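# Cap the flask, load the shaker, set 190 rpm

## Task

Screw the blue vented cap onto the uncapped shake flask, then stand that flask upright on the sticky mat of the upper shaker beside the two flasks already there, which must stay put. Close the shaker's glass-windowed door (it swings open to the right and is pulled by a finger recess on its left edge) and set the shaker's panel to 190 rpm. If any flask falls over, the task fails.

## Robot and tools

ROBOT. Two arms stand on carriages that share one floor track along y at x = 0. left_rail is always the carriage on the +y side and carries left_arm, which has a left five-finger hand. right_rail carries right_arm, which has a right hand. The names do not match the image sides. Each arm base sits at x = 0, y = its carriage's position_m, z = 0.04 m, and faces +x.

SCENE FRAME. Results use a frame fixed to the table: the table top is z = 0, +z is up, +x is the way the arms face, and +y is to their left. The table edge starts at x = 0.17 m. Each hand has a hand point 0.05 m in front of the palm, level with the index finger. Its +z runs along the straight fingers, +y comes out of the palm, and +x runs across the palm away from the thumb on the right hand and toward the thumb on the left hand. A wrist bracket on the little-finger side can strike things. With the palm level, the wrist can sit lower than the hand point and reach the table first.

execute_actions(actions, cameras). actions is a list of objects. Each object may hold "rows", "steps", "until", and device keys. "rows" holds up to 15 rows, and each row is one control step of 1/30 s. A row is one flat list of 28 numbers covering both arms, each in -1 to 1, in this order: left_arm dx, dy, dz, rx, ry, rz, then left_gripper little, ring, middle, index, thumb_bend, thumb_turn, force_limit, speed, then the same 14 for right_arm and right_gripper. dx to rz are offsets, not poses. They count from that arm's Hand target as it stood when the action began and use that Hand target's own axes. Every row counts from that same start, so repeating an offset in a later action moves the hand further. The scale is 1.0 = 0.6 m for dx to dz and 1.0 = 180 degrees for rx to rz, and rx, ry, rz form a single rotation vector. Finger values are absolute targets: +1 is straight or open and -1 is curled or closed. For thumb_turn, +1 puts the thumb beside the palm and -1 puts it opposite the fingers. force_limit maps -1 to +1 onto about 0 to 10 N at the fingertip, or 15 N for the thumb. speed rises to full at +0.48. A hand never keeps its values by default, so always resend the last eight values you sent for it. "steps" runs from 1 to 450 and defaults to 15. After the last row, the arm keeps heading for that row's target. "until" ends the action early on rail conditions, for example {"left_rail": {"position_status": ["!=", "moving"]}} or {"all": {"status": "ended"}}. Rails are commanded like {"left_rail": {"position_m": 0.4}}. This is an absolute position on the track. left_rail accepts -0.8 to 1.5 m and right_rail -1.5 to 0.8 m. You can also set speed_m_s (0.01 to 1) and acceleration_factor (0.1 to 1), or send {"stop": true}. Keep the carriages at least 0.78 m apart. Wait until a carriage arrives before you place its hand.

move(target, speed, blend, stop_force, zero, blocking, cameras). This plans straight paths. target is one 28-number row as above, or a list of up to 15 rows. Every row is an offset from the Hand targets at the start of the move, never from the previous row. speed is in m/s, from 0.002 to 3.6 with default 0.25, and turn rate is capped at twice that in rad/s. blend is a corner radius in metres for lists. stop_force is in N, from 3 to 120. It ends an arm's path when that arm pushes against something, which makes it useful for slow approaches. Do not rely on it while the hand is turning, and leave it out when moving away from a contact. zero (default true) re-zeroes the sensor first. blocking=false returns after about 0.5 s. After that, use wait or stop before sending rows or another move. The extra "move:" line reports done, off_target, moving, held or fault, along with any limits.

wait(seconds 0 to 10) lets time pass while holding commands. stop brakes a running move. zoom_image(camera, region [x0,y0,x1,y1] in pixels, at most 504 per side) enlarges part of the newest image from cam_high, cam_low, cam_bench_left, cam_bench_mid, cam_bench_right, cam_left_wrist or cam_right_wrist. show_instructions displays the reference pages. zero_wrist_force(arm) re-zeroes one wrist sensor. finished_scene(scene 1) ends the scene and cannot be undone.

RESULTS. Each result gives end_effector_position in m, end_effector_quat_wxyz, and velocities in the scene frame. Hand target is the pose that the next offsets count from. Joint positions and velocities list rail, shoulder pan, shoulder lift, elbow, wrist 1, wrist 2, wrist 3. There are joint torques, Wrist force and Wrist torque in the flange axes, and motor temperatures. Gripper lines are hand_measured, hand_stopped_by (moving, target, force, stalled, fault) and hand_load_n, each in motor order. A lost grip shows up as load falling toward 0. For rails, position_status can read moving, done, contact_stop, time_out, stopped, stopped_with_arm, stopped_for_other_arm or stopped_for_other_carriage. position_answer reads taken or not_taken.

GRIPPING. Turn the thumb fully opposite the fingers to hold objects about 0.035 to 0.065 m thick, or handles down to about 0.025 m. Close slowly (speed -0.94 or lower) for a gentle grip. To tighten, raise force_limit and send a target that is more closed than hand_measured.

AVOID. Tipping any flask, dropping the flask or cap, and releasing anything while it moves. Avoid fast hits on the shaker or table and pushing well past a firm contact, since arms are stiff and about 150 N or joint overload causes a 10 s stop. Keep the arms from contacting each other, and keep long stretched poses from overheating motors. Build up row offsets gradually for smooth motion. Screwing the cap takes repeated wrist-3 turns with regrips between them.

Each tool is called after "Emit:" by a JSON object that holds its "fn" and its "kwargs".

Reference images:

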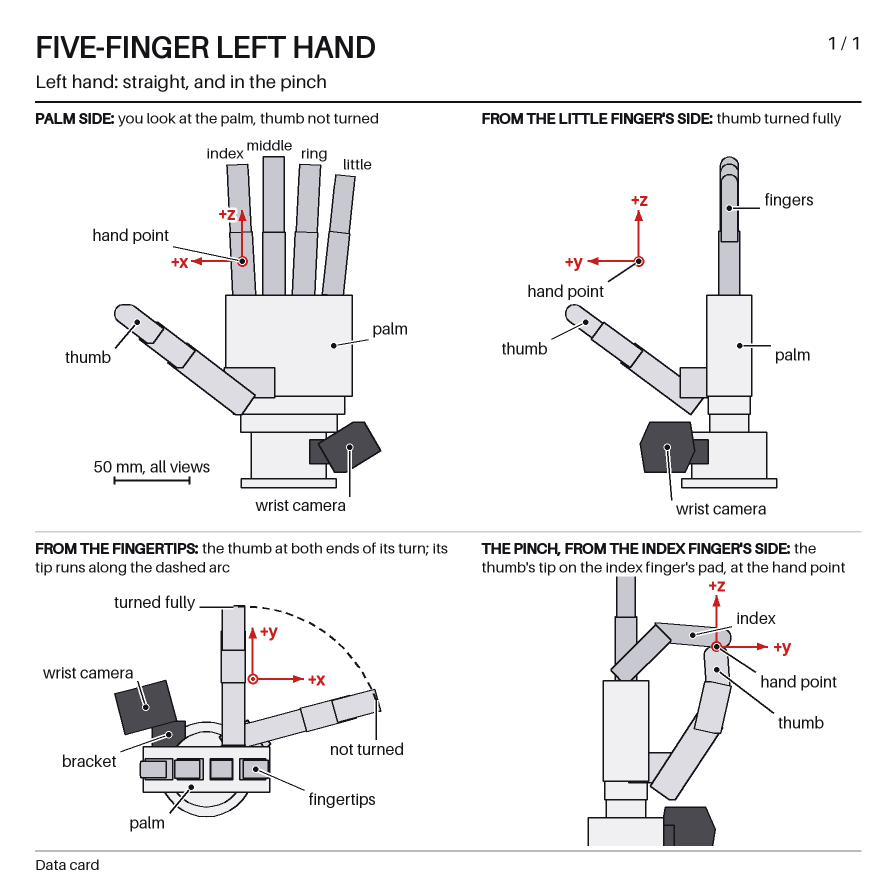

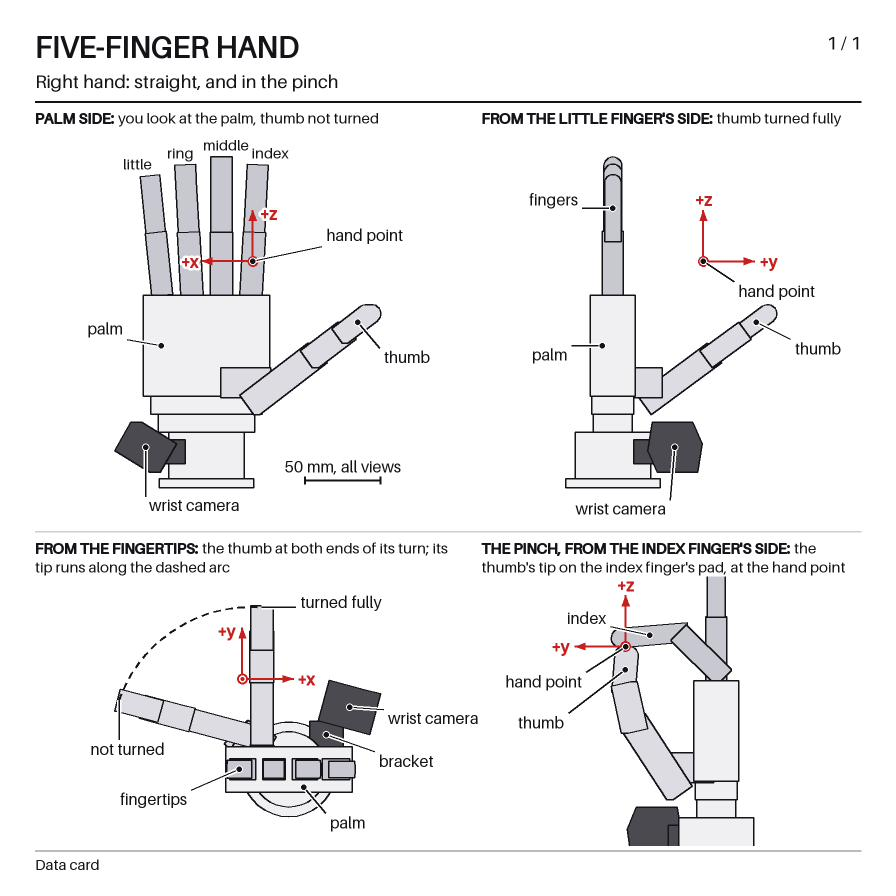

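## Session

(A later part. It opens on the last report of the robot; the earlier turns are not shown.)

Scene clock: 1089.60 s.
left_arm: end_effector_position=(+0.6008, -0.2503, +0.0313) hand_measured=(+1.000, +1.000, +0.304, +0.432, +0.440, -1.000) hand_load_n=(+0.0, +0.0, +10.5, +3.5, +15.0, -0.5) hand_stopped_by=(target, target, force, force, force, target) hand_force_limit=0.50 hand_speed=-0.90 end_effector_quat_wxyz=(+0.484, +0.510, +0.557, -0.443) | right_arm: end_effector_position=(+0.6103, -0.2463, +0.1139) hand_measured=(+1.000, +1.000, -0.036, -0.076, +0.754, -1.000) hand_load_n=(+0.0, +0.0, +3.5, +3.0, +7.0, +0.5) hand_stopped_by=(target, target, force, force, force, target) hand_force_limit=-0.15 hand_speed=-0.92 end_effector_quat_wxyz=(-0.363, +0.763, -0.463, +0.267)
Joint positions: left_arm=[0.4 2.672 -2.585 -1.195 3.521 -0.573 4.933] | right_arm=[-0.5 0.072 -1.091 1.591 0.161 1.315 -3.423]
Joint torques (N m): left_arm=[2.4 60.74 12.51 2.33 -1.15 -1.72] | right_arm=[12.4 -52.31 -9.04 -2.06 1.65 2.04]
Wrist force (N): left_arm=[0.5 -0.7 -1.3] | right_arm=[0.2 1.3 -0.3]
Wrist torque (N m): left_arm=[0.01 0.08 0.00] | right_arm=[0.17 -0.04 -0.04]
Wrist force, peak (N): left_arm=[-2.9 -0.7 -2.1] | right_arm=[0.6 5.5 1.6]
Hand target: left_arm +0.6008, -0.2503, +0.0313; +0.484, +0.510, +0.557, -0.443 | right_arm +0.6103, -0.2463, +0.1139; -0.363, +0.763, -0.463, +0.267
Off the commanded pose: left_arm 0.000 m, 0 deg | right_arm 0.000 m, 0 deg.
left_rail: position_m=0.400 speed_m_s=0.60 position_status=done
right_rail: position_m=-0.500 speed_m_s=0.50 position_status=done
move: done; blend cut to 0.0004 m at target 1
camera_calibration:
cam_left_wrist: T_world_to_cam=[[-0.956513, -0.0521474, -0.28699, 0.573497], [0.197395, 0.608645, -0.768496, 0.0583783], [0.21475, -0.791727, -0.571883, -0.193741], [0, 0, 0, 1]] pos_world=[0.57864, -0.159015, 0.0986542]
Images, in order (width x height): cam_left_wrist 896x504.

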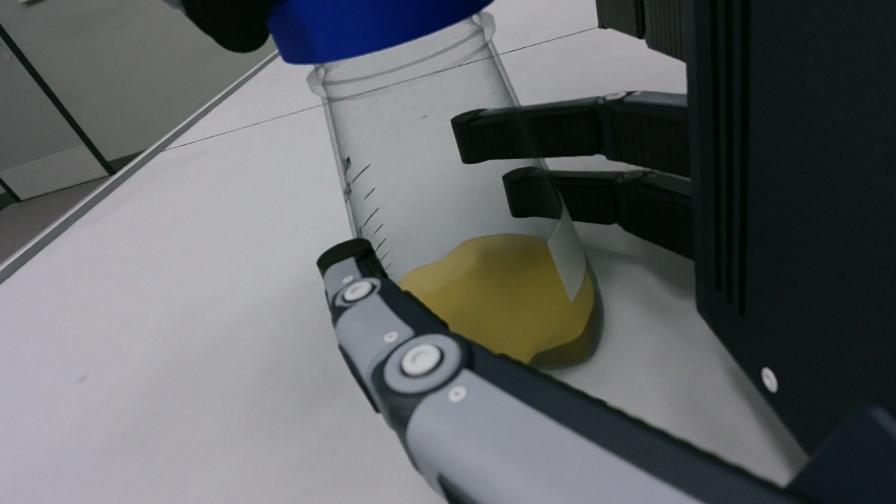

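Emit:
{"fn": "move", "kwargs": {"target": [[0,0,0,0,0,0,1,1,-0.3,-0.2,-0.3,-1,0.5,-0.9,0.00443,-0.00107,0.00225,-0.00396,0.04451,0.03296,1,1,-0.5,-0.5,0.05,-1,-0.15,-0.92],[0,0,0,0,0,0,1,1,-0.3,-0.2,-0.3,-1,0.5,-0.9,0.00927,-0.00163,0.0039,-0.00792,0.08902,0.06591,1,1,-0.5,-0.5,0.05,-1,-0.15,-0.92],[0,0,0,0,0,0,1,1,-0.3,-0.2,-0.3,-1,0.5,-0.9,0.01428,-0.00165,0.00483,-0.01188,0.13353,0.09887,1,1,-0.5,-0.5,0.05,-1,-0.15,-0.92],[0,0,0,0,0,0,1,1,-0.3,-0.2,-0.3,-1,0.5,-0.9,0.01937,-0.00117,0.00507,-0.01584,0.17804,0.13182,1,1,-0.5,-0.5,0.05,-1,-0.15,-0.92],[0,0,0,0,0,0,1,1,-0.3,-0.2,-0.3,-1,0.5,-0.9,0.02433,-0.00017,0.0046,-0.01981,0.22256,0.16478,1,1,-0.5,-0.5,0.05,-1,-0.15,-0.92],[0,0,0,0,0,0,1,1,-0.3,-0.2,-0.3,-1,0.5,-0.9,0.02908,0.00135,0.00342,-0.02377,0.26707,0.19773,1,1,-0.5,-0.5,0.05,-1,-0.15,-0.92]], "speed": 0.15, "blend": [0.001,0.001,0.001,0.001,0.001,0], "stop_force": 15, "cameras": ["cam_left_wrist", "cam_right_wrist"]}}

Scene clock: 1101.33 s.
left_arm: end_effector_position=(+0.6008, -0.2503, +0.0313) hand_measured=(+1.000, +1.000, +0.304, +0.432, +0.440, -1.000) hand_load_n=(-0.5, +0.0, +11.0, +3.5, +15.5, -0.5) hand_stopped_by=(target, target, force, force, force, target) hand_force_limit=0.50 hand_speed=-0.90 end_effector_quat_wxyz=(+0.484, +0.510, +0.557, -0.443) | right_arm: end_effector_position=(+0.6189, -0.2616, +0.1132) hand_measured=(+1.000, +1.000, -0.036, -0.076, +0.754, -1.000) hand_load_n=(+0.0, +0.0, +2.5, +3.5, +7.5, -0.5) hand_stopped_by=(target, target, force, force, force, target) hand_force_limit=-0.15 hand_speed=-0.92 end_effector_quat_wxyz=(+0.181, -0.430, +0.783, -0.412)
Joint positions: left_arm=[0.4 2.672 -2.585 -1.195 3.521 -0.573 4.933] | right_arm=[-0.5 0.356 -0.865 1.273 0.54 2.32 -2.471]
Joint torques (N m): left_arm=[2.97 59.83 12.62 2.23 -1.06 -1.7] | right_arm=[11.75 -37.4 -27.79 4.2 2.92 2.02]
Wrist force (N): left_arm=[1.5 -0.2 -0.3] | right_arm=[-0.7 1.6 -1.6]
Wrist torque (N m): left_arm=[0.08 0.12 0.00] | right_arm=[0.09 -0.04 -0.03]
Wrist force, peak (N): left_arm=[-1.9 -0.7 -1.5] | right_arm=[-1.7 4.8 0.4]
Hand target: left_arm +0.6008, -0.2503, +0.0313; +0.484, +0.510, +0.557, -0.443 | right_arm +0.6189, -0.2616, +0.1132; +0.181, -0.430, +0.783, -0.412
Off the commanded pose: left_arm 0.000 m, 0 deg | right_arm 0.000 m, 0 deg.
left_rail: position_m=0.400 speed_m_s=0.60 position_status=done
right_rail: position_m=-0.500 speed_m_s=0.50 position_status=done
move: done
camera_calibration:
cam_left_wrist: T_world_to_cam=[[-0.956513, -0.0521474, -0.28699, 0.573497], [0.197395, 0.608645, -0.768496, 0.0583783], [0.21475, -0.791727, -0.571883, -0.193741], [0, 0, 0, 1]] pos_world=[0.57864, -0.159015, 0.0986542]
cam_right_wrist: T_world_to_cam=[[-0.638964, 0.0844351, -0.764589, 0.508844], [0.0777189, 0.995958, 0.0450362, 0.20901], [0.7653, -0.0306465, -0.642943, -0.296598], [0, 0, 0, 1]] pos_world=[0.535876, -0.260219, 0.188948]
Images, in order (width x height): cam_left_wrist 896x504, cam_right_wrist 896x504.

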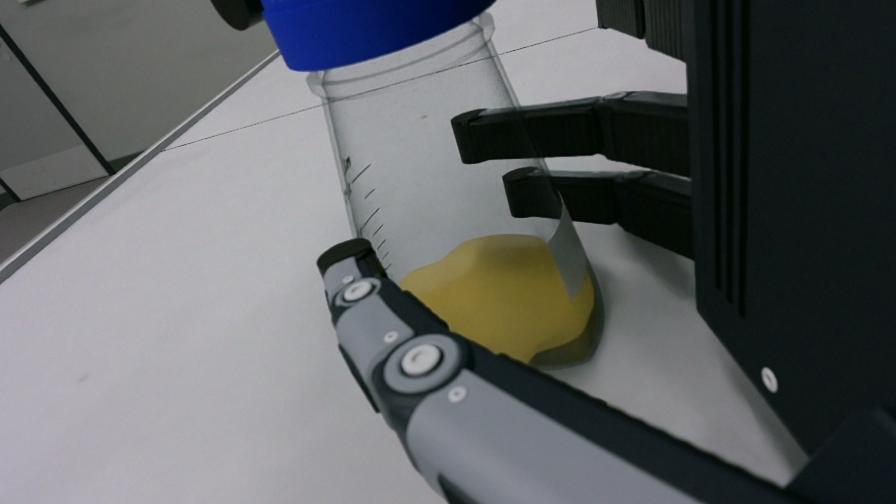

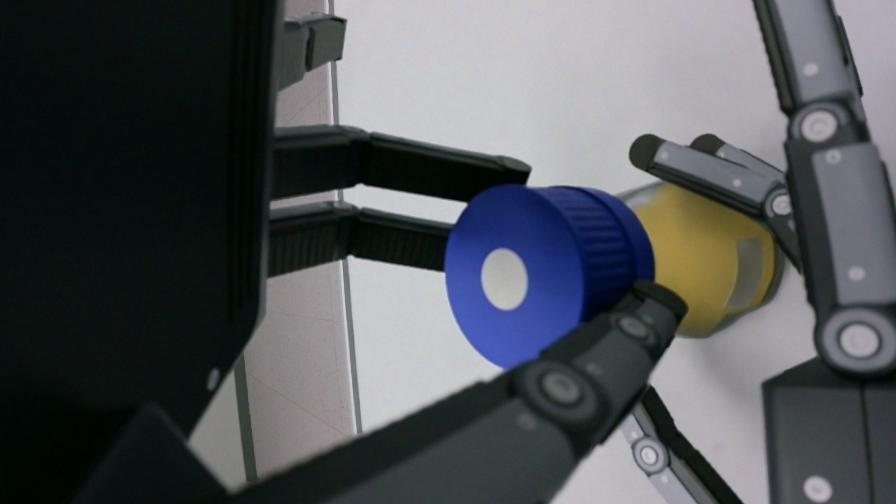

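Emit:
{"fn": "move", "kwargs": {"target": [0,0,0,0,0,0,1,1,-0.3,-0.2,-0.3,-1,0.5,-0.9,-0.00016,0.0016,0.0012,0,0,0,1,1,-0.5,-0.5,0.05,-1,-0.15,-0.92], "speed": 0.01, "stop_force": 3}}

Scene clock: 1105.17 s.
left_arm: end_effector_position=(+0.6008, -0.2503, +0.0313) hand_measured=(+1.000, +1.000, +0.304, +0.432, +0.440, -1.000) hand_load_n=(+0.5, +0.0, +10.5, +4.0, +15.0, +0.5) hand_stopped_by=(target, target, force, force, force, target) hand_force_limit=0.50 hand_speed=-0.90 end_effector_quat_wxyz=(+0.484, +0.510, +0.557, -0.443) | right_arm: end_effector_position=(+0.6189, -0.2616, +0.1130) hand_measured=(+1.000, +1.000, -0.036, -0.076, +0.754, -1.000) hand_load_n=(+0.0, +0.0, +2.5, +3.0, +7.5, +0.5) hand_stopped_by=(target, target, force, force, force, target) hand_force_limit=-0.15 hand_speed=-0.92 end_effector_quat_wxyz=(+0.181, -0.430, +0.783, -0.412)
Joint positions: left_arm=[0.4 2.672 -2.585 -1.195 3.521 -0.573 4.933] | right_arm=[-0.5 0.356 -0.865 1.273 0.54 2.32 -2.471]
Joint torques (N m): left_arm=[3.52 59.31 12.47 2.2 -1.01 -1.56] | right_arm=[5.76 -54.44 -27.81 4.29 2.67 1.83]
Wrist force (N): left_arm=[2.4 0.6 0.3] | right_arm=[-1.1 0.5 -3.0]
Wrist torque (N m): left_arm=[0.08 0.12 -0.03] | right_arm=[0.05 0.03 -0.04]
Wrist force, peak (N): left_arm=[2.8 0.6 0.2] | right_arm=[-1.2 -1.2 -4.6]
Hand target: left_arm +0.6008, -0.2503, +0.0313; +0.484, +0.510, +0.557, -0.443 | right_arm +0.6189, -0.2616, +0.1130; +0.181, -0.430, +0.783, -0.412 (not the last commanded pose)
Off the commanded pose: left_arm 0.000 m, 0 deg | right_arm 0.001 m, 0 deg.
left_rail: position_m=0.400 speed_m_s=0.60 position_status=done
right_rail: position_m=-0.500 speed_m_s=0.50 position_status=done
move: contact (right_arm)

Emit:
{"fn": "move", "kwargs": {"target": [[0,0,0,0,0,0,1,1,-0.3,-0.2,-0.3,-1,0.5,-0.9,0,0,0,0,0,0,1,1,0.25,0.25,0.88,-1,-0.15,-0.85],[0,0,0,0,0,0,1,1,-0.3,-0.2,-0.3,-1,0.5,-0.9,0.00532,-0.06007,-0.0447,0,0,0,1,1,0.25,0.25,0.88,-1,-0.15,-0.85],[0,0,0,0,0,0,1,1,-0.3,-0.2,-0.3,-1,0.5,-0.9,-0.00743,-0.04977,-0.06008,0.01773,-0.20023,-0.149,1,1,0.25,0.25,0.88,-1,-0.15,-0.85],[0,0,0,0,0,0,1,1,-0.3,-0.2,-0.3,-1,0.5,-0.9,-0.00338,-0.03637,-0.07765,0.03545,-0.40045,-0.298,1,1,0.25,0.25,0.88,-1,-0.15,-0.85],[0,0,0,0,0,0,1,1,-0.3,-0.2,-0.3,-1,0.5,-0.9,0.01508,-0.02767,-0.08712,0.05318,-0.60068,-0.447,1,1,0.25,0.25,0.88,-1,-0.15,-0.85]], "speed": [0.05,0.08,0.4,0.4,0.4], "blend": [0,0,0.01,0.01,0], "cameras": ["cam_left_wrist", "cam_right_wrist"]}}

Emit:
{"fn": "zoom_image", "kwargs": {"camera": "cam_left_wrist", "region": [200, 0, 540, 190]}}

Scene clock: 1120.73 s.
left_arm: end_effector_position=(+0.6008, -0.2503, +0.0313) hand_measured=(+1.000, +1.000, +0.304, +0.432, +0.440, -1.000) hand_load_n=(+0.0, +0.0, +10.0, +3.5, +15.0, +1.0) hand_stopped_by=(target, target, force, force, force, target) hand_force_limit=0.50 hand_speed=-0.90 end_effector_quat_wxyz=(+0.484, +0.510, +0.557, -0.443) | right_arm: end_effector_position=(+0.5892, -0.2483, +0.1580) hand_measured=(+1.000, +1.000, +0.250, +0.250, +0.880, -1.000) hand_load_n=(+0.0, +0.0, +0.0, +0.0, +0.0, +0.0) hand_stopped_by=(target, target, target, target, target, target) hand_force_limit=-0.15 hand_speed=-0.85 end_effector_quat_wxyz=(-0.449, +0.888, +0.098, -0.009)
Joint positions: left_arm=[0.4 2.672 -2.585 -1.195 3.521 -0.573 4.933] | right_arm=[-0.5 -0.064 -0.606 0.897 1.536 0.664 -5.122]
Joint torques (N m): left_arm=[4.22 60.13 12.51 2.14 -0.91 -1.6] | right_arm=[12.84 -44.62 -28.32 5.66 0.76 -2.05]
Wrist force (N): left_arm=[1.1 -0.5 -1.6] | right_arm=[0.0 1.8 -0.4]
Wrist torque (N m): left_arm=[0.00 0.06 -0.04] | right_arm=[0.15 0.02 0.03]
Wrist force, peak (N): left_arm=[2.6 0.6 0.3] | right_arm=[-0.9 -0.2 -4.3]
Hand target: left_arm +0.6008, -0.2503, +0.0313; +0.484, +0.510, +0.557, -0.443 | right_arm +0.5892, -0.2483, +0.1580; -0.449, +0.888, +0.098, -0.010
Off the commanded pose: left_arm 0.000 m, 0 deg | right_arm 0.000 m, 0 deg.
left_rail: position_m=0.400 speed_m_s=0.60 position_status=done
right_rail: position_m=-0.500 speed_m_s=0.50 position_status=done
move: done
camera_calibration:
cam_left_wrist: T_world_to_cam=[[-0.956513, -0.0521474, -0.28699, 0.573497], [0.197395, 0.608645, -0.768496, 0.0583783], [0.21475, -0.791727, -0.571883, -0.193741], [0, 0, 0, 1]] pos_world=[0.57864, -0.159015, 0.0986542]
cam_right_wrist: T_world_to_cam=[[0.39365, -0.512264, -0.763299, -0.233689], [-0.758038, -0.650607, 0.0456974, 0.279558], [-0.520017, 0.560621, -0.644427, 0.659653], [0, 0, 0, 1]] pos_world=[0.646938, -0.307643, 0.233949]
Images, in order (width x height): cam_left_wrist 896x504, cam_right_wrist 896x504.

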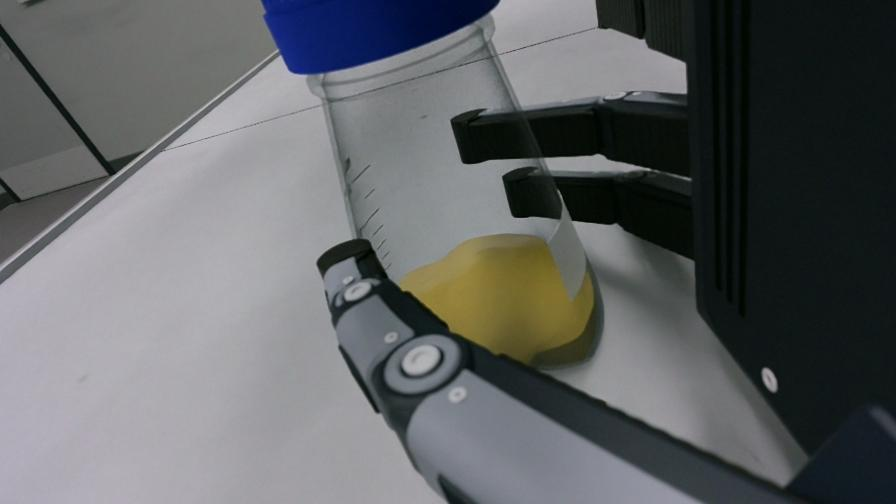

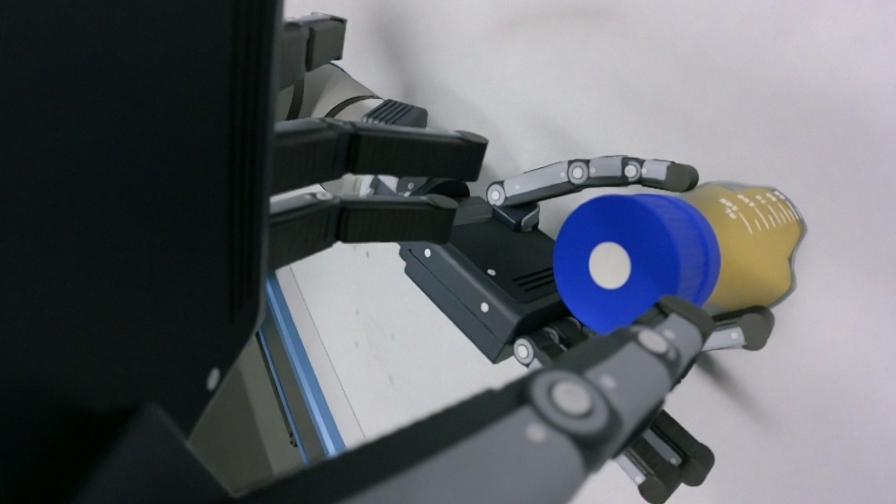

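Scaled by 1.482 from the camera's 896x504 image, which has a finer 1280x720 frame.

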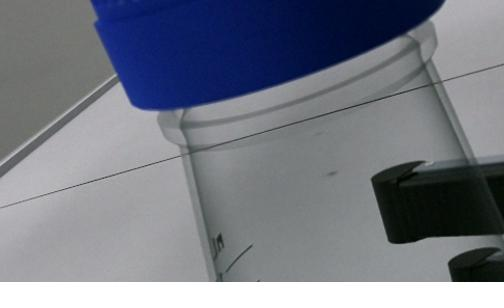

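Emit:
{"fn": "move", "kwargs": {"target": [[0,0,0,0,0,0,1,1,-0.3,-0.2,-0.3,-1,0.5,-0.9,-0.00538,0.06129,0.04572,0,0,0,1,1,0.25,0.25,0.9,-1,-0.15,-0.7],[0,0,0,0,0,0,1,1,-0.3,-0.2,-0.3,-1,0.5,-0.9,-0.00538,0.06129,0.04572,0,0,0,1,1,0.03,-0.01,0.8,-1,-0.15,-0.7],[0,0,0,0,0,0,1,1,-0.3,-0.2,-0.3,-1,0.5,-0.9,-0.00538,0.06129,0.04572,0,0,0,1,1,-0.5,-0.5,0.05,-1,-0.2,-0.94]], "speed": 0.08, "cameras": ["cam_left_wrist", "cam_right_wrist"]}}

Scene clock: 1127.80 s.
left_arm: end_effector_position=(+0.6008, -0.2503, +0.0313) hand_measured=(+1.000, +1.000, +0.304, +0.432, +0.440, -1.000) hand_load_n=(+0.0, +0.0, +11.0, +3.5, +15.0, -2.0) hand_stopped_by=(target, target, force, force, force, target) hand_force_limit=0.50 hand_speed=-0.90 end_effector_quat_wxyz=(+0.484, +0.510, +0.557, -0.443) | right_arm: end_effector_position=(+0.5892, -0.2482, +0.1120) hand_measured=(+1.000, +1.000, -0.048, -0.092, +0.768, -1.000) hand_load_n=(+0.0, +0.0, +3.5, +5.0, +8.5, -0.5) hand_stopped_by=(target, target, force, force, force, target) hand_force_limit=-0.20 hand_speed=-0.94 end_effector_quat_wxyz=(-0.449, +0.888, +0.098, -0.010)
Joint positions: left_arm=[0.4 2.672 -2.585 -1.195 3.521 -0.573 4.933] | right_arm=[-0.5 -0.064 -0.562 0.934 1.454 0.664 -5.122]
Joint torques (N m): left_arm=[5 59.33 12.53 2.07 -0.89 -1.77] | right_arm=[11.37 -46.14 -8.78 0.5 -1.53 1.94]
Wrist force (N): left_arm=[-0.8 0.2 -0.6] | right_arm=[0.1 1.6 0.8]
Wrist torque (N m): left_arm=[0.10 0.14 -0.05] | right_arm=[0.09 -0.02 0.00]
Wrist force, peak (N): left_arm=[-0.8 -1.0 -3.4] | right_arm=[-0.1 2.8 -1.1]
Hand target: left_arm +0.6008, -0.2503, +0.0313; +0.484, +0.510, +0.557, -0.443 | right_arm +0.5892, -0.2483, +0.1120; -0.449, +0.888, +0.098, -0.010
Off the commanded pose: left_arm 0.000 m, 0 deg | right_arm 0.000 m, 0 deg.
left_rail: position_m=0.400 speed_m_s=0.60 position_status=done
right_rail: position_m=-0.500 speed_m_s=0.50 position_status=done
move: done
camera_calibration:
cam_left_wrist: T_world_to_cam=[[-0.956513, -0.0521474, -0.28699, 0.573497], [0.197395, 0.608645, -0.768496, 0.0583783], [0.21475, -0.791727, -0.571883, -0.193741], [0, 0, 0, 1]] pos_world=[0.57864, -0.159015, 0.0986542]
cam_right_wrist: T_world_to_cam=[[0.393667, -0.512261, -0.763292, -0.268852], [-0.757959, -0.650693, 0.0457774, 0.281643], [-0.520119, 0.560523, -0.64443, 0.630099], [0, 0, 0, 1]] pos_world=[0.647038, -0.307644, 0.187949]
Images, in order (width x height): cam_left_wrist 896x504, cam_right_wrist 896x504.

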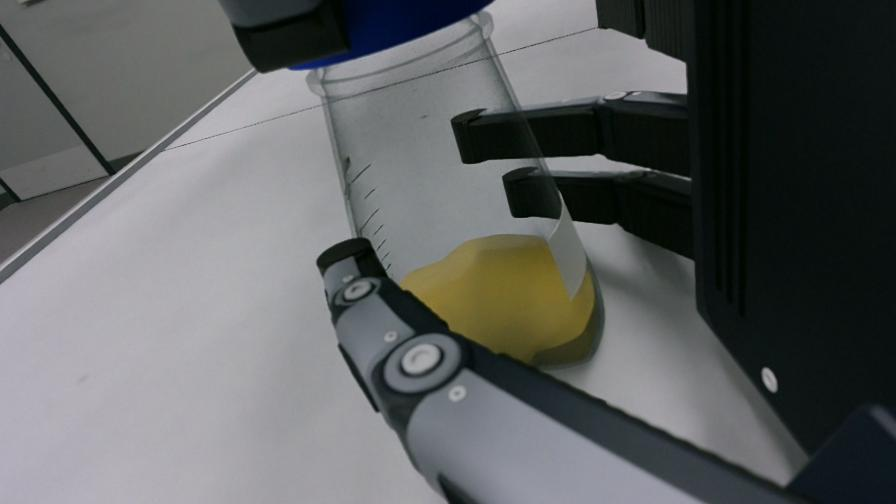

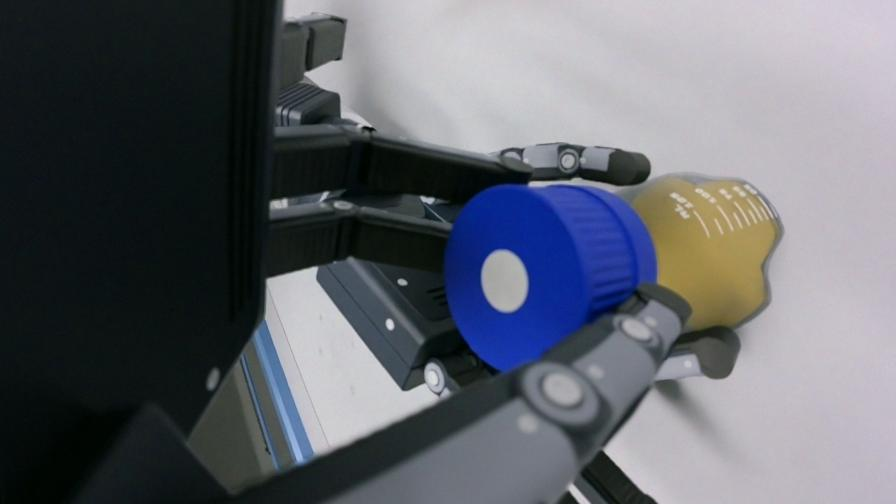

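Emit:
{"fn": "move", "kwargs": {"target": [[0,0,0,0,0,0,1,1,-0.3,-0.2,-0.3,-1,0.5,-0.9,0.00452,-0.00103,0.00218,-0.0039,0.04441,0.03313,1,1,-0.5,-0.5,0.05,-1,-0.2,-0.94],[0,0,0,0,0,0,1,1,-0.3,-0.2,-0.3,-1,0.5,-0.9,0.0094,-0.00153,0.00377,-0.0078,0.08882,0.06626,1,1,-0.5,-0.5,0.05,-1,-0.2,-0.94],[0,0,0,0,0,0,1,1,-0.3,-0.2,-0.3,-1,0.5,-0.9,0.01447,-0.0015,0.00463,-0.0117,0.13323,0.09938,1,1,-0.5,-0.5,0.05,-1,-0.2,-0.94],[0,0,0,0,0,0,1,1,-0.3,-0.2,-0.3,-1,0.5,-0.9,0.01957,-0.00095,0.00477,-0.0156,0.17764,0.13251,1,1,-0.5,-0.5,0.05,-1,-0.2,-0.94],[0,0,0,0,0,0,1,1,-0.3,-0.2,-0.3,-1,0.5,-0.9,0.02455,0.00012,0.00422,-0.0195,0.22206,0.16564,1,1,-0.5,-0.5,0.05,-1,-0.2,-0.94],[0,0,0,0,0,0,1,1,-0.3,-0.2,-0.3,-1,0.5,-0.9,0.02932,0.00168,0.00295,-0.0234,0.26647,0.19877,1,1,-0.5,-0.5,0.05,-1,-0.2,-0.94]], "speed": 0.15, "blend": [0.001,0.001,0.001,0.001,0.001,0], "stop_force": 15, "cameras": ["cam_left_wrist"]}}

Scene clock: 1141.07 s.
left_arm: end_effector_position=(+0.6008, -0.2503, +0.0313) hand_measured=(+1.000, +1.000, +0.304, +0.432, +0.440, -1.000) hand_load_n=(+0.0, +0.0, +11.0, +3.0, +15.0, -2.5) hand_stopped_by=(target, target, force, force, force, target) hand_force_limit=0.50 hand_speed=-0.90 end_effector_quat_wxyz=(+0.484, +0.510, +0.557, -0.443) | right_arm: end_effector_position=(+0.6065, -0.2442, +0.1114) hand_measured=(+1.000, +1.000, -0.048, -0.092, +0.768, -1.000) hand_load_n=(+0.0, +0.0, +3.5, +5.0, +8.0, +0.0) hand_stopped_by=(target, target, force, force, force, target) hand_force_limit=-0.20 hand_speed=-0.94 end_effector_quat_wxyz=(-0.394, +0.818, -0.359, +0.216)
Joint positions: left_arm=[0.4 2.672 -2.585 -1.195 3.521 -0.573 4.933] | right_arm=[-0.5 0.005 -1.04 1.532 0.258 1.062 -3.656]
Joint torques (N m): left_arm=[5.1 58.96 12.69 2.03 -0.76 -1.68] | right_arm=[12.5 -55.32 -9.28 -1.79 1.22 2.13]
Wrist force (N): left_arm=[-0.8 -0.8 -1.3] | right_arm=[-0.3 2.2 0.8]
Wrist torque (N m): left_arm=[0.05 0.12 0.04] | right_arm=[0.17 -0.01 -0.04]
Wrist force, peak (N): left_arm=[-2.2 -0.2 -2.4] | right_arm=[0.0 5.5 1.4]
Hand target: left_arm +0.6008, -0.2503, +0.0313; +0.484, +0.510, +0.557, -0.443 | right_arm +0.6065, -0.2442, +0.1114; -0.394, +0.818, -0.359, +0.216
Off the commanded pose: left_arm 0.000 m, 0 deg | right_arm 0.000 m, 0 deg.
left_rail: position_m=0.400 speed_m_s=0.60 position_status=done
right_rail: position_m=-0.500 speed_m_s=0.50 position_status=done
move: done
camera_calibration:
cam_left_wrist: T_world_to_cam=[[-0.956513, -0.0521474, -0.28699, 0.573497], [0.197395, 0.608645, -0.768496, 0.0583783], [0.21475, -0.791727, -0.571883, -0.193741], [0, 0, 0, 1]] pos_world=[0.57864, -0.159015, 0.0986542]
Images, in order (width x height): cam_left_wrist 896x504.

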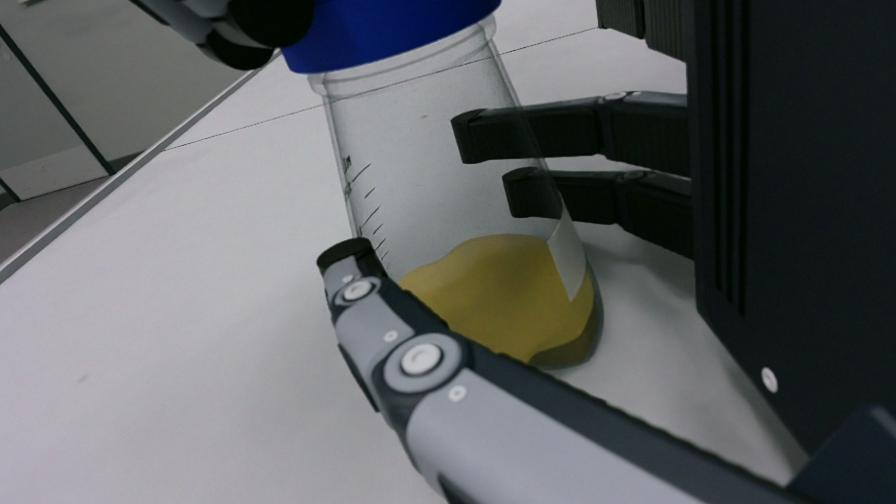

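Emit:
{"fn": "move", "kwargs": {"target": [[0,0,0,0,0,0,1,1,-0.3,-0.2,-0.3,-1,0.5,-0.9,0.00452,-0.00075,0.00237,-0.00392,0.04443,0.03311,1,1,-0.5,-0.5,0.05,-1,-0.2,-0.94],[0,0,0,0,0,0,1,1,-0.3,-0.2,-0.3,-1,0.5,-0.9,0.0094,-0.00123,0.00392,-0.00783,0.08886,0.06622,1,1,-0.5,-0.5,0.05,-1,-0.2,-0.94],[0,0,0,0,0,0,1,1,-0.3,-0.2,-0.3,-1,0.5,-0.9,0.01445,-0.00118,0.00477,-0.01175,0.13328,0.09933,1,1,-0.5,-0.5,0.05,-1,-0.2,-0.94],[0,0,0,0,0,0,1,1,-0.3,-0.2,-0.3,-1,0.5,-0.9,0.01957,-0.00062,0.00488,-0.01567,0.17771,0.13244,1,1,-0.5,-0.5,0.05,-1,-0.2,-0.94],[0,0,0,0,0,0,1,1,-0.3,-0.2,-0.3,-1,0.5,-0.9,0.02457,0.00045,0.00433,-0.01958,0.22214,0.16556,1,1,-0.5,-0.5,0.05,-1,-0.2,-0.94],[0,0,0,0,0,0,1,1,-0.3,-0.2,-0.3,-1,0.5,-0.9,0.02927,0.00205,0.00302,-0.0235,0.26657,0.19867,1,1,-0.5,-0.5,0.05,-1,-0.2,-0.94],[0,0,0,0,0,0,1,1,-0.3,-0.2,-0.3,-1,0.5,-0.9,0.03358,0.0041,0.00108,-0.02742,0.31099,0.23178,1,1,-0.5,-0.5,0.05,-1,-0.2,-0.94]], "speed": 0.15, "blend": [0.001,0.001,0.001,0.001,0.001,0.001,0], "stop_force": 15, "cameras": ["cam_left_wrist"]}}

Scene clock: 1154.03 s.
left_arm: end_effector_position=(+0.6008, -0.2503, +0.0313) hand_measured=(+1.000, +1.000, +0.304, +0.432, +0.440, -1.000) hand_load_n=(+0.0, +0.0, +12.0, +3.0, +14.5, -3.0) hand_stopped_by=(target, target, force, force, force, target) hand_force_limit=0.50 hand_speed=-0.90 end_effector_quat_wxyz=(+0.484, +0.510, +0.557, -0.443) | right_arm: end_effector_position=(+0.6189, -0.2602, +0.1105) hand_measured=(+1.000, +1.000, -0.048, -0.092, +0.768, -1.000) hand_load_n=(+0.0, +0.0, +3.5, +5.0, +8.0, -1.0) hand_stopped_by=(target, target, force, force, force, target) hand_force_limit=-0.20 hand_speed=-0.94 end_effector_quat_wxyz=(+0.199, -0.464, +0.763, -0.403)
Joint positions: left_arm=[0.4 2.672 -2.585 -1.195 3.521 -0.573 4.933] | right_arm=[-0.5 0.339 -0.906 1.335 0.446 2.254 -2.581]
Joint torques (N m): left_arm=[6.39 59.18 12.26 2 -0.65 -1.68] | right_arm=[11.02 -31.47 -26.06 4.83 2.58 1.78]
Wrist force (N): left_arm=[0.1 -1.8 0.3] | right_arm=[-2.5 -4.2 -3.8]
Wrist torque (N m): left_arm=[0.07 0.12 0.06] | right_arm=[-0.17 -0.03 -0.12]
Wrist force, peak (N): left_arm=[-0.8 -2.8 0.1] | right_arm=[-2.6 -4.9 -4.1]
Hand target: left_arm +0.6008, -0.2503, +0.0313; +0.484, +0.510, +0.557, -0.443 | right_arm +0.6189, -0.2602, +0.1105; +0.199, -0.464, +0.763, -0.403
Off the commanded pose: left_arm 0.000 m, 0 deg | right_arm 0.000 m, 0 deg.
left_rail: position_m=0.400 speed_m_s=0.60 position_status=done
right_rail: position_m=-0.500 speed_m_s=0.50 position_status=done
move: done
camera_calibration:
cam_left_wrist: T_world_to_cam=[[-0.956513, -0.0521474, -0.28699, 0.573497], [0.197395, 0.608645, -0.768496, 0.0583783], [0.21475, -0.791727, -0.571883, -0.193741], [0, 0, 0, 1]] pos_world=[0.57864, -0.159015, 0.0986542]
Images, in order (width x height): cam_left_wrist 896x504.

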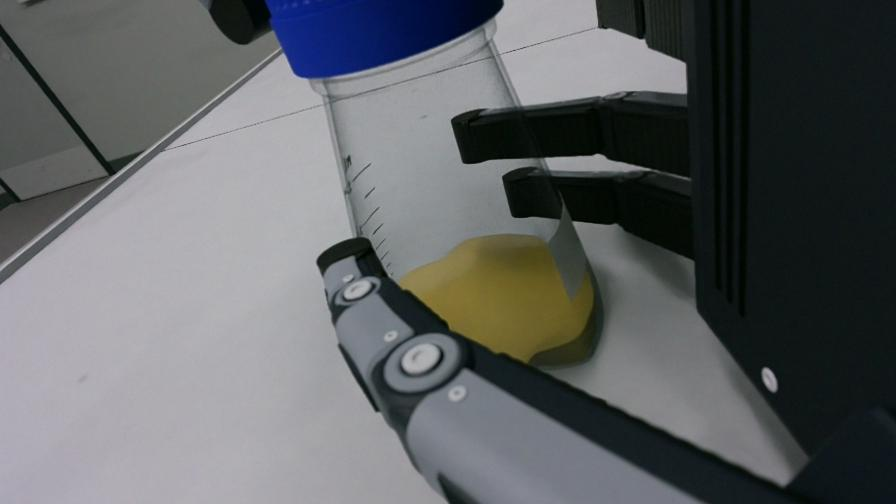

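Emit:
{"fn": "move", "kwargs": {"target": [0,0,0,0,0,0,1,1,-0.3,-0.2,-0.3,-1,0.5,-0.9,0.000083,-0.000933,-0.000695,0,0,0,1,1,-0.5,-0.5,0.05,-1,-0.2,-0.94], "speed": 0.02, "cameras": ["cam_left_wrist"]}}

Emit:
{"fn": "zoom_image", "kwargs": {"camera": "cam_left_wrist", "region": [200, 0, 540, 190]}}

Scene clock: 1170.10 s.
left_arm: end_effector_position=(+0.6008, -0.2503, +0.0313) hand_measured=(+1.000, +1.000, +0.304, +0.432, +0.440, -1.000) hand_load_n=(+0.0, +0.0, +12.0, +3.0, +14.5, -4.0) hand_stopped_by=(target, target, force, force, force, target) hand_force_limit=0.50 hand_speed=-0.90 end_effector_quat_wxyz=(+0.484, +0.510, +0.557, -0.443) | right_arm: end_effector_position=(+0.6189, -0.2602, +0.1111) hand_measured=(+1.000, +1.000, -0.048, -0.092, +0.768, -1.000) hand_load_n=(+0.0, +0.0, +3.5, +5.0, +8.5, +0.0) hand_stopped_by=(target, target, force, force, force, target) hand_force_limit=-0.20 hand_speed=-0.94 end_effector_quat_wxyz=(+0.199, -0.464, +0.763, -0.403)
Joint positions: left_arm=[0.4 2.672 -2.585 -1.195 3.521 -0.573 4.933] | right_arm=[-0.5 0.339 -0.907 1.335 0.448 2.254 -2.581]
Joint torques (N m): left_arm=[6.23 58.78 12.88 1.99 -0.59 -1.53] | right_arm=[10.16 -60.56 -28.77 4.07 2.62 1.74]
Wrist force (N): left_arm=[-2.8 -2.6 -1.3] | right_arm=[-1.5 3.2 0.5]
Wrist torque (N m): left_arm=[-0.03 0.03 0.08] | right_arm=[0.25 -0.03 0.00]
Wrist force, peak (N): left_arm=[-2.8 -2.6 -1.3] | right_arm=[-2.5 -5.1 -4.0]
Hand target: left_arm +0.6008, -0.2503, +0.0313; +0.484, +0.510, +0.557, -0.443 | right_arm +0.6189, -0.2602, +0.1112; +0.199, -0.464, +0.763, -0.403
Off the commanded pose: left_arm 0.000 m, 0 deg | right_arm 0.000 m, 0 deg.
left_rail: position_m=0.400 speed_m_s=0.60 position_status=done
right_rail: position_m=-0.500 speed_m_s=0.50 position_status=done
move: done
camera_calibration:
cam_left_wrist: T_world_to_cam=[[-0.956513, -0.0521474, -0.28699, 0.573497], [0.197395, 0.608645, -0.768496, 0.0583783], [0.21475, -0.791727, -0.571883, -0.193741], [0, 0, 0, 1]] pos_world=[0.57864, -0.159015, 0.0986542]
Images, in order (width x height): cam_left_wrist 896x504.

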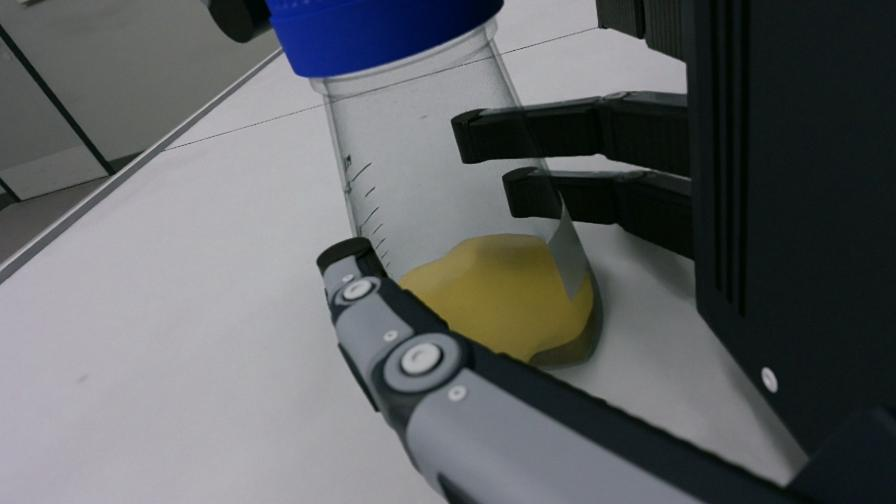

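Scaled by 1.482 from the camera's 896x504 image, which has a finer 1280x720 frame.

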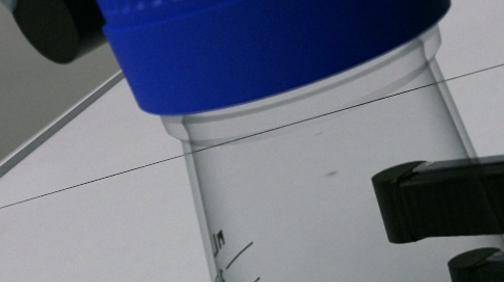

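Emit:
{"fn": "move", "kwargs": {"target": [[0,0,0,0,0,0,1,1,-0.3,-0.2,-0.3,-1,0.5,-0.9,0,0,0,0,0,0,1,1,0.25,0.25,0.88,-1,-0.15,-0.85],[0,0,0,0,0,0,1,1,-0.3,-0.2,-0.3,-1,0.5,-0.9,0.00528,-0.05997,-0.04463,0,0,0,1,1,0.25,0.25,0.88,-1,-0.15,-0.85],[0,0,0,0,0,0,1,1,-0.3,-0.2,-0.3,-1,0.5,-0.9,-0.00763,-0.04972,-0.0599,0.0176,-0.1999,-0.14875,1,1,0.25,0.25,0.88,-1,-0.15,-0.85],[0,0,0,0,0,0,1,1,-0.3,-0.2,-0.3,-1,0.5,-0.9,-0.0038,-0.03628,-0.07752,0.0352,-0.3998,-0.2975,1,1,0.25,0.25,0.88,-1,-0.15,-0.85],[0,0,0,0,0,0,1,1,-0.3,-0.2,-0.3,-1,0.5,-0.9,0.01205,-0.02805,-0.08667,0.05084,-0.57748,-0.42971,1,1,0.25,0.25,0.88,-1,-0.15,-0.85]], "speed": [0.05,0.1,0.4,0.4,0.4], "blend": [0,0.01,0.01,0.01,0], "cameras": ["cam_left_wrist","cam_right_wrist"]}}

Emit:
{"fn": "zoom_image", "kwargs": {"camera": "cam_left_wrist", "region": [200, 0, 540, 190]}}

Scene clock: 1181.53 s.
left_arm: end_effector_position=(+0.6008, -0.2503, +0.0313) hand_measured=(+1.000, +1.000, +0.304, +0.432, +0.440, -1.000) hand_load_n=(+0.0, +0.0, +10.0, +3.5, +15.5, +1.0) hand_stopped_by=(target, target, force, force, force, target) hand_force_limit=0.50 hand_speed=-0.90 end_effector_quat_wxyz=(+0.484, +0.510, +0.557, -0.443) | right_arm: end_effector_position=(+0.5893, -0.2482, +0.1561) hand_measured=(+1.000, +1.000, +0.250, +0.250, +0.880, -1.000) hand_load_n=(+0.0, +0.0, +0.0, +0.0, +0.0, +0.0) hand_stopped_by=(target, target, target, target, target, target) hand_force_limit=-0.15 hand_speed=-0.85 end_effector_quat_wxyz=(-0.450, +0.888, +0.097, -0.010)
Joint positions: left_arm=[0.4 2.672 -2.585 -1.195 3.521 -0.573 4.933] | right_arm=[-0.5 -0.064 -0.604 0.899 1.532 0.662 -5.121]
Joint torques (N m): left_arm=[7.24 59.31 12.65 1.91 -0.5 -1.59] | right_arm=[12.41 -45.63 -29.35 5.55 0.58 -2.04]
Wrist force (N): left_arm=[1.3 -0.2 -1.6] | right_arm=[0.1 1.8 -0.6]
Wrist torque (N m): left_arm=[0.04 0.07 -0.03] | right_arm=[0.18 0.01 0.03]
Wrist force, peak (N): left_arm=[-3.5 -2.0 -1.5] | right_arm=[-1.6 5.1 1.6]
Hand target: left_arm +0.6008, -0.2503, +0.0313; +0.484, +0.510, +0.557, -0.443 | right_arm +0.5893, -0.2482, +0.1561; -0.450, +0.888, +0.097, -0.010
Off the commanded pose: left_arm 0.000 m, 0 deg | right_arm 0.000 m, 0 deg.
left_rail: position_m=0.400 speed_m_s=0.60 position_status=done
right_rail: position_m=-0.500 speed_m_s=0.50 position_status=done
move: done
camera_calibration:
cam_left_wrist: T_world_to_cam=[[-0.956513, -0.0521474, -0.28699, 0.573497], [0.197395, 0.608645, -0.768496, 0.0583783], [0.21475, -0.791727, -0.571883, -0.193741], [0, 0, 0, 1]] pos_world=[0.57864, -0.159015, 0.0986542]
cam_right_wrist: T_world_to_cam=[[0.392014, -0.511762, -0.764477, -0.233939], [-0.758951, -0.649546, 0.0456444, 0.280531], [-0.519922, 0.562307, -0.643034, 0.658592], [0, 0, 0, 1]] pos_world=[0.647033, -0.307834, 0.231851]
Images, in order (width x height): cam_left_wrist 896x504, cam_right_wrist 896x504.

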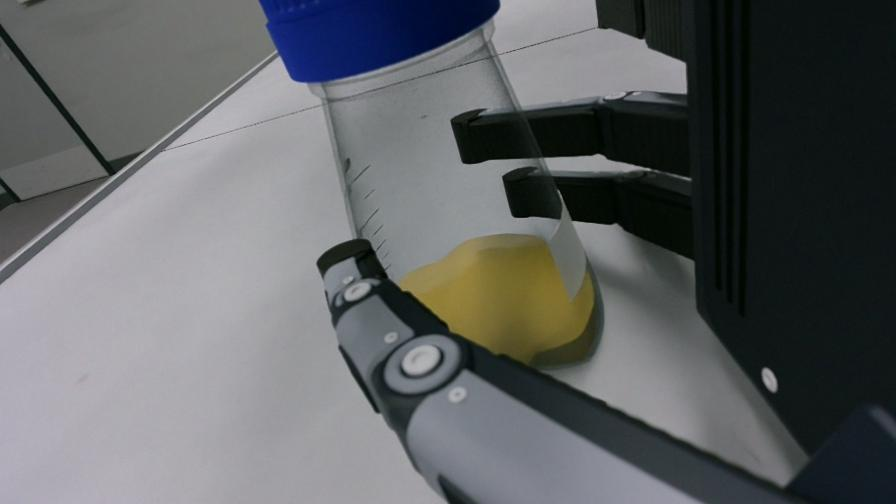

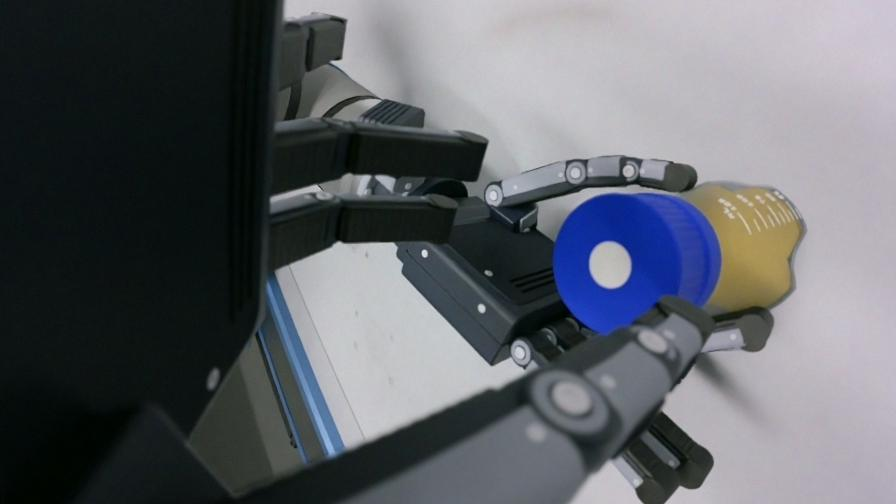

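Scaled by 1.482 from the camera's 896x504 image, which has a finer 1280x720 frame.

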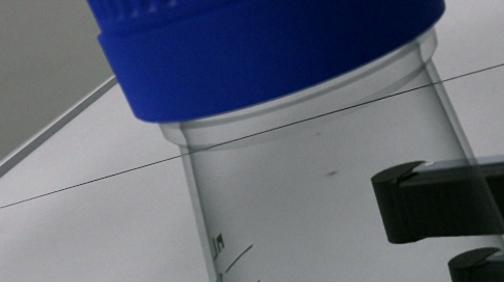

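Emit:
{"fn": "zoom_image", "kwargs": {"camera": "cam_left_wrist", "region": [250, 10, 400, 110]}}

Emit:
{"fn": "zoom_image", "kwargs": {"camera": "cam_left_wrist", "region": [400, 0, 550, 100]}}

Scaled by 3.360 from the camera's 896x504 image, which has a finer 1280x720 frame.

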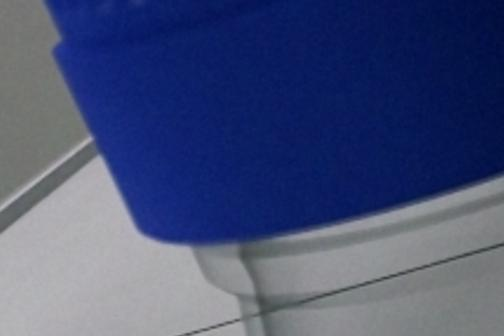

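Scaled by 3.360 from the camera's 896x504 image, which has a finer 1280x720 frame.

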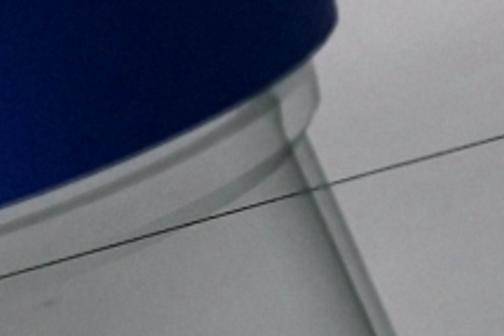

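Emit:
{"fn": "move", "kwargs": {"target": [[0,0,0,0,0,0,1,1,-0.3,-0.2,-0.3,-1,0.5,-0.9,-0.00522,0.06022,0.04478,0,0,0,1,1,0.25,0.25,0.9,-1,-0.15,-0.85],[0,0,0,0,0,0,1,1,-0.3,-0.2,-0.3,-1,0.5,-0.9,-0.00522,0.06022,0.04478,0,0,0,1,1,0.03,-0.01,0.8,-1,-0.15,-0.7],[0,0,0,0,0,0,1,1,-0.3,-0.2,-0.3,-1,0.5,-0.9,-0.00522,0.06022,0.04478,0,0,0,1,1,-0.5,-0.5,0.05,-1,-0.1,-0.94]], "speed": [0.12,0.1,0.1], "cameras": ["cam_left_wrist"]}}

Emit:
{"fn": "zoom_image", "kwargs": {"camera": "cam_left_wrist", "region": [200, 0, 540, 190]}}

Scene clock: 1193.20 s.
left_arm: end_effector_position=(+0.6008, -0.2503, +0.0313) hand_measured=(+1.000, +1.000, +0.304, +0.432, +0.440, -1.000) hand_load_n=(+0.0, +0.0, +11.0, +3.5, +15.0, -2.0) hand_stopped_by=(target, target, force, force, force, target) hand_force_limit=0.50 hand_speed=-0.90 end_effector_quat_wxyz=(+0.484, +0.510, +0.557, -0.443) | right_arm: end_effector_position=(+0.5894, -0.2482, +0.1110) hand_measured=(+1.000, +1.000, -0.052, -0.092, +0.768, -1.000) hand_load_n=(+0.0, +0.0, +4.5, +4.5, +9.0, +0.0) hand_stopped_by=(target, target, force, force, force, target) hand_force_limit=-0.10 hand_speed=-0.94 end_effector_quat_wxyz=(-0.450, +0.888, +0.097, -0.010)
Joint positions: left_arm=[0.4 2.672 -2.585 -1.195 3.521 -0.573 4.933] | right_arm=[-0.5 -0.064 -0.56 0.934 1.453 0.662 -5.121]
Joint torques (N m): left_arm=[7.81 58.81 12.9 1.84 -0.35 -1.58] | right_arm=[11.22 -46.51 -8.26 0.65 -1.88 2.03]
Wrist force (N): left_arm=[-0.6 -0.4 -1.1] | right_arm=[0.2 1.9 0.5]
Wrist torque (N m): left_arm=[0.03 0.10 -0.02] | right_arm=[0.10 0.00 -0.01]
Wrist force, peak (N): left_arm=[-0.8 -0.8 -3.6] | right_arm=[0.0 3.1 -1.4]
Hand target: left_arm +0.6008, -0.2503, +0.0313; +0.484, +0.510, +0.557, -0.443 | right_arm +0.5894, -0.2482, +0.1110; -0.450, +0.888, +0.097, -0.010
Off the commanded pose: left_arm 0.000 m, 0 deg | right_arm 0.000 m, 0 deg.
left_rail: position_m=0.400 speed_m_s=0.60 position_status=done
right_rail: position_m=-0.500 speed_m_s=0.50 position_status=done
move: done
camera_calibration:
cam_left_wrist: T_world_to_cam=[[-0.956513, -0.0521474, -0.28699, 0.573497], [0.197395, 0.608645, -0.768496, 0.0583783], [0.21475, -0.791727, -0.571883, -0.193741], [0, 0, 0, 1]] pos_world=[0.57864, -0.159015, 0.0986542]
Images, in order (width x height): cam_left_wrist 896x504.

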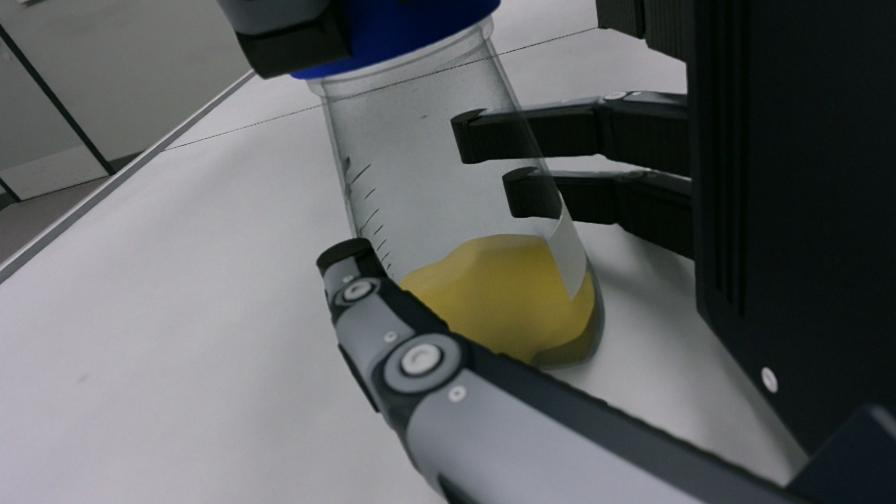

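Scaled by 1.482 from the camera's 896x504 image, which has a finer 1280x720 frame.

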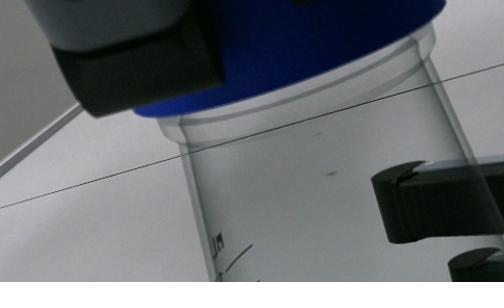

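Emit:
{"fn": "move", "kwargs": {"target": [[0,0,0,0,0,0,1,1,-0.3,-0.2,-0.3,-1,0.5,-0.9,0.00452,-0.00103,0.00218,-0.0039,0.04441,0.03313,1,1,-0.5,-0.5,0.05,-1,-0.1,-0.94],[0,0,0,0,0,0,1,1,-0.3,-0.2,-0.3,-1,0.5,-0.9,0.0094,-0.00153,0.00377,-0.0078,0.08882,0.06626,1,1,-0.5,-0.5,0.05,-1,-0.1,-0.94],[0,0,0,0,0,0,1,1,-0.3,-0.2,-0.3,-1,0.5,-0.9,0.01447,-0.0015,0.00463,-0.0117,0.13323,0.09938,1,1,-0.5,-0.5,0.05,-1,-0.1,-0.94]], "speed": 0.12, "blend": 0.002}}

Scene clock: 1197.67 s.
left_arm: end_effector_position=(+0.6008, -0.2503, +0.0313) hand_measured=(+1.000, +1.000, +0.304, +0.432, +0.440, -1.000) hand_load_n=(+0.0, +0.0, +10.0, +3.0, +16.0, -0.5) hand_stopped_by=(target, target, force, force, force, target) hand_force_limit=0.50 hand_speed=-0.90 end_effector_quat_wxyz=(+0.484, +0.510, +0.557, -0.443) | right_arm: end_effector_position=(+0.5975, -0.2439, +0.1107) hand_measured=(+1.000, +1.000, -0.052, -0.092, +0.768, -1.000) hand_load_n=(+0.0, +0.0, +4.0, +4.5, +9.0, -4.0) hand_stopped_by=(target, target, force, force, force, target) hand_force_limit=-0.10 hand_speed=-0.94 end_effector_quat_wxyz=(-0.437, +0.883, -0.136, +0.107)
Joint positions: left_arm=[0.4 2.672 -2.585 -1.195 3.521 -0.573 4.933] | right_arm=[-0.5 -0.069 -0.829 1.268 0.727 0.704 -4.287]
Joint torques (N m): left_arm=[7.72 58.99 13.28 1.92 -0.41 -1.62] | right_arm=[12.8 -58.93 -7.9 -1.01 1.1 1.84]
Wrist force (N): left_arm=[1.9 -1.0 -2.0] | right_arm=[0.9 -1.6 -1.9]
Wrist torque (N m): left_arm=[0.10 0.13 0.02] | right_arm=[-0.08 -0.08 -0.19]
Wrist force, peak (N): left_arm=[2.0 -0.9 -2.2] | right_arm=[0.6 -2.4 -2.5]
Hand target: left_arm +0.6008, -0.2503, +0.0313; +0.484, +0.510, +0.557, -0.443 | right_arm +0.5975, -0.2439, +0.1107; -0.437, +0.883, -0.136, +0.107
Off the commanded pose: left_arm 0.000 m, 0 deg | right_arm 0.000 m, 0 deg.
left_rail: position_m=0.400 speed_m_s=0.60 position_status=done
right_rail: position_m=-0.500 speed_m_s=0.50 position_status=done
move: done


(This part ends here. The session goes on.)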